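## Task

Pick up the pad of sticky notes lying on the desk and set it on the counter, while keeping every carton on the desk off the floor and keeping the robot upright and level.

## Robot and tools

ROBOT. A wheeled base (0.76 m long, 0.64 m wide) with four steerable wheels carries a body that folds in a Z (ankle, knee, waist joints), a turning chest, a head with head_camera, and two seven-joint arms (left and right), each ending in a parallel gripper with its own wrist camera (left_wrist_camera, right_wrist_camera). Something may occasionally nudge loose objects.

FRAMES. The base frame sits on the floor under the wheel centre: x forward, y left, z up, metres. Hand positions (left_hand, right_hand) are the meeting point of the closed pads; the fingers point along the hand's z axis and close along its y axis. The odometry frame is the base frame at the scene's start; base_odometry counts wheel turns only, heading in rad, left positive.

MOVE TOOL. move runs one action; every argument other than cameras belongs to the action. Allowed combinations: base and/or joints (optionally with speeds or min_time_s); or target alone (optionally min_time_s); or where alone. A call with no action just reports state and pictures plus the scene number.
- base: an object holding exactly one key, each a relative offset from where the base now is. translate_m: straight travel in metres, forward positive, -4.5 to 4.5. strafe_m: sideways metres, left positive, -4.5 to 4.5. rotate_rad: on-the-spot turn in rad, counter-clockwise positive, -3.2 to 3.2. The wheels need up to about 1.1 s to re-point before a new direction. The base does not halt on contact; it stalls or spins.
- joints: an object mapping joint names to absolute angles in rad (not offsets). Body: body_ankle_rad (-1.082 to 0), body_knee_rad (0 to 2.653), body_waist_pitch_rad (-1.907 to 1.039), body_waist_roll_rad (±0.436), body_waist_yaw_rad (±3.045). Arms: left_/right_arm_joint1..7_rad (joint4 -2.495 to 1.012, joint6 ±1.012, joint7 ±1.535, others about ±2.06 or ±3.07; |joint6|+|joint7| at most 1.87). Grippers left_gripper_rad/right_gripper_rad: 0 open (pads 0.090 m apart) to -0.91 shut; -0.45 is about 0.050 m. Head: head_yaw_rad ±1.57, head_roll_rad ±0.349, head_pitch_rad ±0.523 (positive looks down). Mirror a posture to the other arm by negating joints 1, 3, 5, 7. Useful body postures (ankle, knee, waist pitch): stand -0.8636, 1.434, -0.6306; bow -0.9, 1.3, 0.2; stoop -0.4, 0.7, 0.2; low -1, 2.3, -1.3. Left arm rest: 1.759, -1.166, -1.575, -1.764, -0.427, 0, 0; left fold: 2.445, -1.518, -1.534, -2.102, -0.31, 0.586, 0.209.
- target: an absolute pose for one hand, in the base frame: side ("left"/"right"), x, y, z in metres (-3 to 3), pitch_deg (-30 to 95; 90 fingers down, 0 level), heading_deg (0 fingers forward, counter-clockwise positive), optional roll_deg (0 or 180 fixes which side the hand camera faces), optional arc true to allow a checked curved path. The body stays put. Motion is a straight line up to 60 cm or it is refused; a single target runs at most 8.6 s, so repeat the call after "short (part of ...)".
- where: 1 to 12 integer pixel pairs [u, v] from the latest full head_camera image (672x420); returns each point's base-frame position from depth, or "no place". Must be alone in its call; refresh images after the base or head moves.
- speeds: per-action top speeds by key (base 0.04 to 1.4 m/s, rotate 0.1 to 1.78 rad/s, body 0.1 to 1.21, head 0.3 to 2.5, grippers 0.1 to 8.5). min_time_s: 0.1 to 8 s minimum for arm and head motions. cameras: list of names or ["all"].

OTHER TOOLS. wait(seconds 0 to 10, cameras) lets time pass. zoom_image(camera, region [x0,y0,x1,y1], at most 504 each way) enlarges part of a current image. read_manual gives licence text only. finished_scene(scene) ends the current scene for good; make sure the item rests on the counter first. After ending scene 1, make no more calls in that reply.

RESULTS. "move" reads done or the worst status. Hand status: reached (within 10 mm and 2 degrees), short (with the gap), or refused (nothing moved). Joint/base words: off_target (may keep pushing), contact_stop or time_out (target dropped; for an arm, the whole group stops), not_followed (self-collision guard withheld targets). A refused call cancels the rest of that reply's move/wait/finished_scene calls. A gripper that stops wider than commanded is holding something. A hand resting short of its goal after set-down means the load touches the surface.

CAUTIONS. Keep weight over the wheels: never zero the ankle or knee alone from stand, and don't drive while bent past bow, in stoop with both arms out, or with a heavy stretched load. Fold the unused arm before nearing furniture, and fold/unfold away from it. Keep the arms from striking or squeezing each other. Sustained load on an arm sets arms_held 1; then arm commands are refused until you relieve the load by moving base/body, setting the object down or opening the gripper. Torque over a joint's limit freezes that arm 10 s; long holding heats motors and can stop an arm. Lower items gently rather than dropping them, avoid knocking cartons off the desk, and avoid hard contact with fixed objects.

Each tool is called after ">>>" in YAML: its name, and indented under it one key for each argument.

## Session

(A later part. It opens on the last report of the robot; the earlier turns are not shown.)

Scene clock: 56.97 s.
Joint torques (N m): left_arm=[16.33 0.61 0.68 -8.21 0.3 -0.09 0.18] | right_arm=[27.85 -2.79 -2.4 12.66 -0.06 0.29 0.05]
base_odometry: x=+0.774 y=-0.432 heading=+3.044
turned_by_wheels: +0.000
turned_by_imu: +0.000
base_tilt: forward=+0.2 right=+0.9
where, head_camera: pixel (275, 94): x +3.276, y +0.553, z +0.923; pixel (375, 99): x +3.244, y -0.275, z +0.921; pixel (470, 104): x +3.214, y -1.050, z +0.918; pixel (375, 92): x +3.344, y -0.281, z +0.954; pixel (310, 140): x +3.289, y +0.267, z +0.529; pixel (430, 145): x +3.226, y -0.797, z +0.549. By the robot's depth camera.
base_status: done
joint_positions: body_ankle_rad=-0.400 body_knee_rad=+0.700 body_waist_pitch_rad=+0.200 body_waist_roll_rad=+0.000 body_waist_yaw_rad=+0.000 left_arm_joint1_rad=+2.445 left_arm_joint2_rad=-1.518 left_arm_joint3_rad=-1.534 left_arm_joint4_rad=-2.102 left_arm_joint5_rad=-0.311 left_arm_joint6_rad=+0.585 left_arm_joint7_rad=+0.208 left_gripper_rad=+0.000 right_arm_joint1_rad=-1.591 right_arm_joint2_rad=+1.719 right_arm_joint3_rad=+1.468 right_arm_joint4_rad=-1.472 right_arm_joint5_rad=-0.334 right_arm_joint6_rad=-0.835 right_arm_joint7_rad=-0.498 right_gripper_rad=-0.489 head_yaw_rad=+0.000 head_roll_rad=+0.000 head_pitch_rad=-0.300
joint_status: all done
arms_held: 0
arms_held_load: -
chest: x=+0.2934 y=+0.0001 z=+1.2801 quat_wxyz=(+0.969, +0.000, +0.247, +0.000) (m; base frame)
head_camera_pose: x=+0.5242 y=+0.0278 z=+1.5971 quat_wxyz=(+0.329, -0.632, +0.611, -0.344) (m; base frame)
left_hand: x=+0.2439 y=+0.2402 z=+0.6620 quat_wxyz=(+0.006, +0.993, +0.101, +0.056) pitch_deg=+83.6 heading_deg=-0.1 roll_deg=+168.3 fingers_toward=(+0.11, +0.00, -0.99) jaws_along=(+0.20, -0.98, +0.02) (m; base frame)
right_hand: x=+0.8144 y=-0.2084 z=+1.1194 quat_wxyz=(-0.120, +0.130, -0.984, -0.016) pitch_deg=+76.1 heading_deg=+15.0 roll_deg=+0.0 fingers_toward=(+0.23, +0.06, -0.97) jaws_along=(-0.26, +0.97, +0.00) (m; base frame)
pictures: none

>>> move:
  base: {"translate_m": 2.57}
  speeds: {"translate_m": 0.6}
  joints: {"head_pitch_rad": 0.25}
  cameras: ["head_camera"]

>>> move:
  where:
    - [420,230]
    - [500,240]
    - [460,270]
    - [480,190]
    - [380,280]
    - [420,200]

Scene clock: 65.30 s.
Joint torques (N m): left_arm=[16.46 0.97 0.35 -7.97 0.26 -0.12 0.27] | right_arm=[27.62 -3.25 -2.23 12.85 -0.06 0.27 -0.13]
move: done
base_odometry: x=-1.785 y=-0.195 heading=+3.050
turned_by_wheels: +0.006
turned_by_imu: +0.001
base_tilt: forward=+0.2 right=+0.8
base_status: done
joint_positions: body_ankle_rad=-0.400 body_knee_rad=+0.700 body_waist_pitch_rad=+0.200 body_waist_roll_rad=+0.000 body_waist_yaw_rad=+0.000 left_arm_joint1_rad=+2.444 left_arm_joint2_rad=-1.518 left_arm_joint3_rad=-1.534 left_arm_joint4_rad=-2.102 left_arm_joint5_rad=-0.311 left_arm_joint6_rad=+0.585 left_arm_joint7_rad=+0.208 left_gripper_rad=+0.000 right_arm_joint1_rad=-1.591 right_arm_joint2_rad=+1.718 right_arm_joint3_rad=+1.468 right_arm_joint4_rad=-1.472 right_arm_joint5_rad=-0.334 right_arm_joint6_rad=-0.835 right_arm_joint7_rad=-0.498 right_gripper_rad=-0.489 head_yaw_rad=+0.000 head_roll_rad=+0.000 head_pitch_rad=+0.250
joint_status: all done
arms_held: 0
arms_held_load: -
chest: x=+0.2937 y=+0.0000 z=+1.2800 quat_wxyz=(+0.969, +0.000, +0.248, +0.000) (m; base frame)
head_camera_pose: x=+0.5526 y=+0.0277 z=+1.5235 quat_wxyz=(+0.150, -0.702, +0.678, -0.159) (m; base frame)
left_hand: x=+0.2445 y=+0.2400 z=+0.6620 quat_wxyz=(+0.006, +0.993, +0.101, +0.056) pitch_deg=+83.6 heading_deg=-0.2 roll_deg=+168.2 fingers_toward=(+0.11, +0.00, -0.99) jaws_along=(+0.20, -0.98, +0.02) (m; base frame)
right_hand: x=+0.8144 y=-0.2087 z=+1.1188 quat_wxyz=(-0.120, +0.130, -0.984, -0.016) pitch_deg=+76.1 heading_deg=+15.2 roll_deg=+0.2 fingers_toward=(+0.23, +0.06, -0.97) jaws_along=(-0.26, +0.97, +0.00) (m; base frame)
pictures: head_camera
camera_calibration:
head_camera: T_world_to_cam=[[0.0311879, -0.999315, 0.0199041, -0.0199306], [-0.903409, -0.0367037, -0.427207, 1.15106], [0.427645, -0.00465786, -0.903935, 1.14089], [0, 0, 0, 1]] pos_world=[0.552605, 0.0276454, 1.52343]

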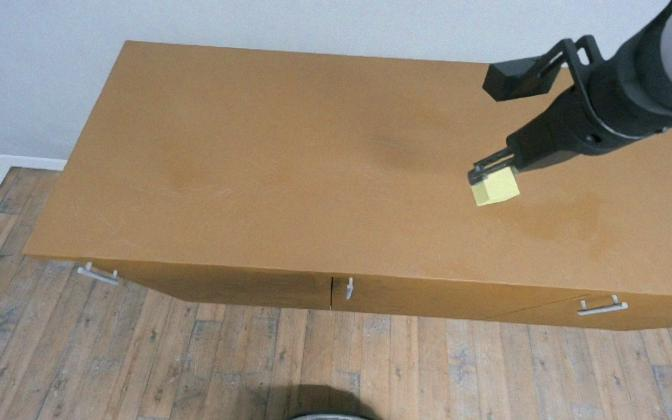

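Scene clock: 65.30 s.
Joint torques (N m): left_arm=[16.46 0.97 0.35 -7.97 0.26 -0.12 0.27] | right_arm=[27.62 -3.25 -2.23 12.85 -0.06 0.27 -0.13]
base_odometry: x=-1.785 y=-0.195 heading=+3.050
turned_by_wheels: +0.000
turned_by_imu: +0.000
base_tilt: forward=+0.2 right=+0.8
where, head_camera: pixel (420, 230): x +0.800, y -0.149, z +0.917; pixel (500, 240): x +0.785, y -0.310, z +0.916; pixel (460, 270): x +0.721, y -0.221, z +0.915; pixel (480, 190): x +0.791, y -0.189, z +1.106; pixel (380, 280): x +0.729, y -0.086, z +0.774; pixel (420, 200): x +0.869, y -0.155, z +0.917. By the robot's depth camera.
base_status: done
joint_positions: body_ankle_rad=-0.400 body_knee_rad=+0.700 body_waist_pitch_rad=+0.200 body_waist_roll_rad=+0.000 body_waist_yaw_rad=+0.000 left_arm_joint1_rad=+2.444 left_arm_joint2_rad=-1.518 left_arm_joint3_rad=-1.534 left_arm_joint4_rad=-2.102 left_arm_joint5_rad=-0.311 left_arm_joint6_rad=+0.585 left_arm_joint7_rad=+0.208 left_gripper_rad=+0.000 right_arm_joint1_rad=-1.591 right_arm_joint2_rad=+1.718 right_arm_joint3_rad=+1.468 right_arm_joint4_rad=-1.472 right_arm_joint5_rad=-0.334 right_arm_joint6_rad=-0.835 right_arm_joint7_rad=-0.498 right_gripper_rad=-0.489 head_yaw_rad=+0.000 head_roll_rad=+0.000 head_pitch_rad=+0.250
joint_status: all done
arms_held: 0
arms_held_load: -
chest: x=+0.2937 y=+0.0000 z=+1.2800 quat_wxyz=(+0.969, +0.000, +0.248, +0.000) (m; base frame)
head_camera_pose: x=+0.5526 y=+0.0277 z=+1.5235 quat_wxyz=(+0.150, -0.702, +0.678, -0.159) (m; base frame)
left_hand: x=+0.2445 y=+0.2400 z=+0.6620 quat_wxyz=(+0.006, +0.993, +0.101, +0.056) pitch_deg=+83.6 heading_deg=-0.2 roll_deg=+168.2 fingers_toward=(+0.11, +0.00, -0.99) jaws_along=(+0.20, -0.98, +0.02) (m; base frame)
right_hand: x=+0.8144 y=-0.2087 z=+1.1188 quat_wxyz=(-0.120, +0.130, -0.984, -0.016) pitch_deg=+76.1 heading_deg=+15.2 roll_deg=+0.2 fingers_toward=(+0.23, +0.06, -0.97) jaws_along=(-0.26, +0.97, +0.00) (m; base frame)
pictures: none

>>> move:
  target: {"side": "right", "x": 0.85, "y": -0.209, "z": 0.945, "pitch_deg": 87, "heading_deg": 15, "roll_deg": 0}
  cameras: ["right_wrist_camera", "head_camera"]

Scene clock: 68.47 s.
Joint torques (N m): left_arm=[16.66 0.76 0.47 -7.91 0.46 -0.08 0.26] | right_arm=[34.93 -2.21 -2.01 11.87 -0.39 -0.3 0.12]
move: done
base_odometry: x=-1.785 y=-0.195 heading=+3.050
turned_by_wheels: +0.000
turned_by_imu: +0.000
base_tilt: forward=+0.3 right=+0.9
base_status: not commanded
joint_positions: body_ankle_rad=-0.400 body_knee_rad=+0.700 body_waist_pitch_rad=+0.200 body_waist_roll_rad=+0.000 body_waist_yaw_rad=+0.000 left_arm_joint1_rad=+2.444 left_arm_joint2_rad=-1.518 left_arm_joint3_rad=-1.534 left_arm_joint4_rad=-2.102 left_arm_joint5_rad=-0.311 left_arm_joint6_rad=+0.585 left_arm_joint7_rad=+0.208 left_gripper_rad=+0.000 right_arm_joint1_rad=-2.180 right_arm_joint2_rad=+1.714 right_arm_joint3_rad=+1.440 right_arm_joint4_rad=-1.014 right_arm_joint5_rad=-0.297 right_arm_joint6_rad=-0.911 right_arm_joint7_rad=-0.433 right_gripper_rad=-0.489 head_yaw_rad=+0.000 head_roll_rad=+0.000 head_pitch_rad=+0.250
joint_status: not commanded
arms_held: 0
arms_held_load: -
chest: x=+0.2937 y=+0.0000 z=+1.2800 quat_wxyz=(+0.969, +0.000, +0.248, +0.000) (m; base frame)
head_camera_pose: x=+0.5526 y=+0.0277 z=+1.5235 quat_wxyz=(+0.151, -0.702, +0.677, -0.159) (m; base frame)
left_hand: x=+0.2445 y=+0.2400 z=+0.6620 quat_wxyz=(+0.006, +0.993, +0.101, +0.056) pitch_deg=+83.6 heading_deg=-0.2 roll_deg=+168.2 fingers_toward=(+0.11, +0.00, -0.99) jaws_along=(+0.20, -0.98, +0.02) (m; base frame)
right_hand: x=+0.8501 y=-0.2074 z=+0.9452 quat_wxyz=(-0.027, +0.131, -0.991, -0.004) pitch_deg=+86.9 heading_deg=+15.1 roll_deg=+0.0 fingers_toward=(+0.05, +0.02, -1.00) jaws_along=(-0.26, +0.97, +0.00) (m; base frame)
right_hand_status: reached (straight line, to end with the hand's camera side forward, planned for 1.5 s): 2 mm and 0.2 deg off.
pictures: head_camera, right_wrist_camera
camera_calibration:
head_camera: T_world_to_cam=[[0.0311837, -0.999315, 0.0199112, -0.0199411], [-0.903313, -0.036704, -0.427409, 1.15136], [0.427847, -0.00465788, -0.903839, 1.14072], [0, 0, 0, 1]] pos_world=[0.552605, 0.0276454, 1.52353]
right_wrist_camera: T_world_to_cam=[[0.279743, -0.960008, 0.01137, -0.452579], [-0.848359, -0.241629, 0.471065, 0.232357], [-0.449479, -0.141423, -0.882025, 1.32467], [0, 0, 0, 1]] pos_world=[0.919139, -0.190997, 1.06408]

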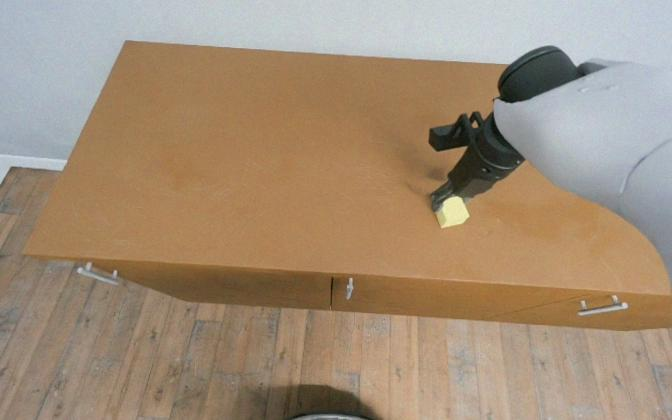

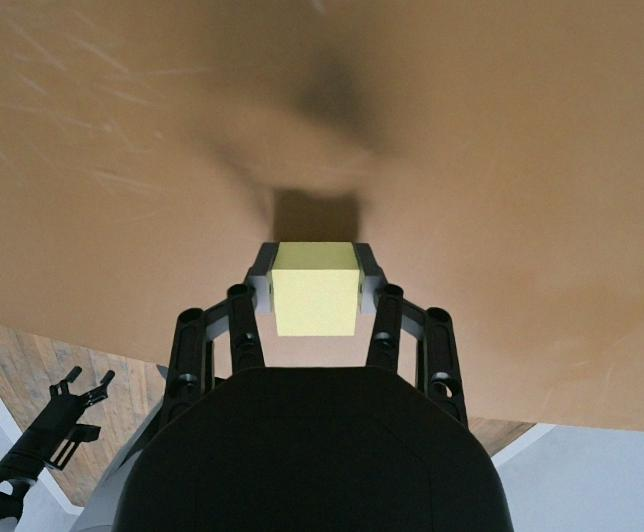

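>>> move:
  target: {"side": "right", "x": 0.85, "y": -0.209, "z": 0.938, "pitch_deg": 87, "heading_deg": 15, "roll_deg": 0}

Scene clock: 70.43 s.
Joint torques (N m): left_arm=[16.78 0.79 0.51 -7.91 0.37 -0.1 0.25] | right_arm=[29.75 -1.78 -2.1 10.48 0.49 0.95 0.62]
move: done
base_odometry: x=-1.785 y=-0.195 heading=+3.050
turned_by_wheels: +0.000
turned_by_imu: +0.000
base_tilt: forward=+0.2 right=+0.9
base_status: not commanded
joint_positions: body_ankle_rad=-0.400 body_knee_rad=+0.700 body_waist_pitch_rad=+0.200 body_waist_roll_rad=+0.000 body_waist_yaw_rad=+0.000 left_arm_joint1_rad=+2.444 left_arm_joint2_rad=-1.518 left_arm_joint3_rad=-1.534 left_arm_joint4_rad=-2.102 left_arm_joint5_rad=-0.311 left_arm_joint6_rad=+0.585 left_arm_joint7_rad=+0.208 left_gripper_rad=+0.000 right_arm_joint1_rad=-2.184 right_arm_joint2_rad=+1.714 right_arm_joint3_rad=+1.438 right_arm_joint4_rad=-1.008 right_arm_joint5_rad=-0.291 right_arm_joint6_rad=-0.906 right_arm_joint7_rad=-0.428 right_gripper_rad=-0.489 head_yaw_rad=+0.000 head_roll_rad=+0.000 head_pitch_rad=+0.250
joint_status: not commanded
arms_held: 0
arms_held_load: -
chest: x=+0.2937 y=+0.0000 z=+1.2800 quat_wxyz=(+0.969, +0.000, +0.248, +0.000) (m; base frame)
head_camera_pose: x=+0.5526 y=+0.0277 z=+1.5235 quat_wxyz=(+0.151, -0.702, +0.677, -0.159) (m; base frame)
left_hand: x=+0.2445 y=+0.2400 z=+0.6620 quat_wxyz=(+0.006, +0.993, +0.101, +0.056) pitch_deg=+83.6 heading_deg=-0.2 roll_deg=+168.2 fingers_toward=(+0.11, +0.00, -0.99) jaws_along=(+0.20, -0.98, +0.02) (m; base frame)
right_hand: x=+0.8530 y=-0.2078 z=+0.9445 quat_wxyz=(-0.030, +0.131, -0.991, -0.004) pitch_deg=+86.5 heading_deg=+15.0 roll_deg=+0.0 fingers_toward=(+0.06, +0.01, -1.00) jaws_along=(-0.26, +0.97, +0.00) (m; base frame)
right_hand_status: reached (straight line, to end with the hand's camera side forward, planned for 0.2 s): 7 mm and 0.5 deg off.
pictures: none

Resting. Release.

>>> move:
  joints: {"right_gripper_rad": -0.15}
  speeds: {"right_gripper_rad": 0.5}

>>> move:
  target: {"side": "right", "x": 0.85, "y": -0.209, "z": 1.07, "pitch_deg": 79, "heading_deg": 15, "roll_deg": 0}
  cameras: ["right_wrist_camera"]

Scene clock: 72.73 s.
Joint torques (N m): left_arm=[16.38 1.06 0.43 -7.96 0.35 -0.09 0.2] | right_arm=[34.6 -1.92 -1.89 11.5 0.53 0.19 0.25]
move: done
base_odometry: x=-1.785 y=-0.195 heading=+3.050
turned_by_wheels: +0.000
turned_by_imu: +0.000
base_tilt: forward=+0.3 right=+0.9
base_status: not commanded
joint_positions: body_ankle_rad=-0.400 body_knee_rad=+0.700 body_waist_pitch_rad=+0.200 body_waist_roll_rad=+0.000 body_waist_yaw_rad=+0.000 left_arm_joint1_rad=+2.444 left_arm_joint2_rad=-1.518 left_arm_joint3_rad=-1.534 left_arm_joint4_rad=-2.102 left_arm_joint5_rad=-0.311 left_arm_joint6_rad=+0.585 left_arm_joint7_rad=+0.208 left_gripper_rad=+0.000 right_arm_joint1_rad=-2.195 right_arm_joint2_rad=+1.714 right_arm_joint3_rad=+1.437 right_arm_joint4_rad=-1.010 right_arm_joint5_rad=-0.291 right_arm_joint6_rad=-0.903 right_arm_joint7_rad=-0.426 right_gripper_rad=-0.151 head_yaw_rad=+0.000 head_roll_rad=+0.000 head_pitch_rad=+0.250
joint_status: all done
arms_held: 0
arms_held_load: -
chest: x=+0.2937 y=+0.0000 z=+1.2800 quat_wxyz=(+0.969, +0.000, +0.248, +0.000) (m; base frame)
head_camera_pose: x=+0.5526 y=+0.0277 z=+1.5235 quat_wxyz=(+0.151, -0.702, +0.677, -0.159) (m; base frame)
left_hand: x=+0.2445 y=+0.2400 z=+0.6620 quat_wxyz=(+0.006, +0.993, +0.101, +0.056) pitch_deg=+83.6 heading_deg=-0.2 roll_deg=+168.2 fingers_toward=(+0.11, +0.00, -0.99) jaws_along=(+0.20, -0.98, +0.02) (m; base frame)
right_hand: x=+0.8497 y=-0.2083 z=+0.9383 quat_wxyz=(-0.026, +0.131, -0.991, -0.003) pitch_deg=+87.0 heading_deg=+15.1 roll_deg=+0.0 fingers_toward=(+0.05, +0.01, -1.00) jaws_along=(-0.26, +0.97, +0.00) (m; base frame)
pictures: none

Scene clock: 74.33 s.
Joint torques (N m): left_arm=[16.34 0.82 0.51 -8.03 0.31 -0.12 0.26] | right_arm=[32.43 -2.77 -1.83 12.06 -0.38 0.07 -0.36]
move: done
base_odometry: x=-1.785 y=-0.195 heading=+3.050
turned_by_wheels: +0.000
turned_by_imu: +0.000
base_tilt: forward=+0.2 right=+0.8
base_status: not commanded
joint_positions: body_ankle_rad=-0.400 body_knee_rad=+0.700 body_waist_pitch_rad=+0.200 body_waist_roll_rad=+0.000 body_waist_yaw_rad=+0.000 left_arm_joint1_rad=+2.444 left_arm_joint2_rad=-1.518 left_arm_joint3_rad=-1.534 left_arm_joint4_rad=-2.102 left_arm_joint5_rad=-0.311 left_arm_joint6_rad=+0.585 left_arm_joint7_rad=+0.208 left_gripper_rad=+0.000 right_arm_joint1_rad=-1.824 right_arm_joint2_rad=+1.711 right_arm_joint3_rad=+1.453 right_arm_joint4_rad=-1.252 right_arm_joint5_rad=-0.330 right_arm_joint6_rad=-0.878 right_arm_joint7_rad=-0.488 right_gripper_rad=-0.150 head_yaw_rad=+0.000 head_roll_rad=+0.000 head_pitch_rad=+0.250
joint_status: not commanded
arms_held: 0
arms_held_load: -
chest: x=+0.2937 y=+0.0000 z=+1.2800 quat_wxyz=(+0.969, +0.000, +0.248, +0.000) (m; base frame)
head_camera_pose: x=+0.5526 y=+0.0277 z=+1.5235 quat_wxyz=(+0.150, -0.702, +0.677, -0.159) (m; base frame)
left_hand: x=+0.2445 y=+0.2400 z=+0.6620 quat_wxyz=(+0.006, +0.993, +0.101, +0.056) pitch_deg=+83.6 heading_deg=-0.2 roll_deg=+168.2 fingers_toward=(+0.11, +0.00, -0.99) jaws_along=(+0.20, -0.98, +0.02) (m; base frame)
right_hand: x=+0.8500 y=-0.2088 z=+1.0691 quat_wxyz=(-0.095, +0.130, -0.987, -0.012) pitch_deg=+79.0 heading_deg=+14.6 roll_deg=-0.4 fingers_toward=(+0.18, +0.05, -0.98) jaws_along=(-0.26, +0.97, +0.00) (m; base frame)
right_hand_status: reached (straight line, to end with the hand's camera side forward, planned for 1.1 s): 1 mm and 0.1 deg off.
pictures: right_wrist_camera
camera_calibration:
right_wrist_camera: T_world_to_cam=[[0.276716, -0.960804, 0.0168638, -0.458773], [-0.903274, -0.254079, 0.345744, 0.351593], [-0.327908, -0.110906, -0.938177, 1.39682], [0, 0, 0, 1]] pos_world=[0.902562, -0.196543, 1.19664]

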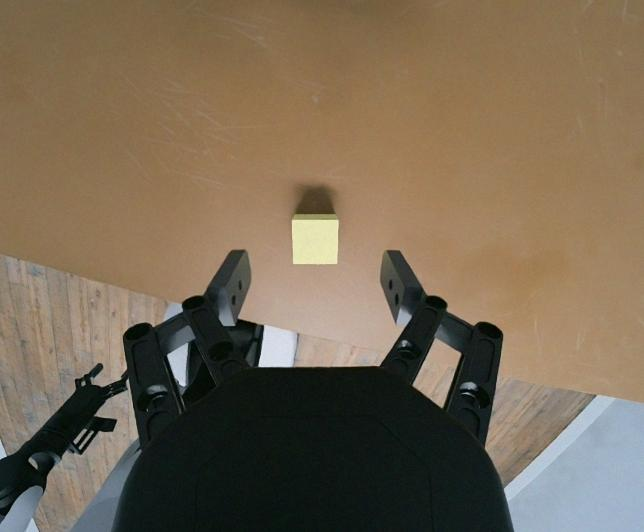

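>>> finished_scene:
  scene: 3

The scene is finished: the task was done.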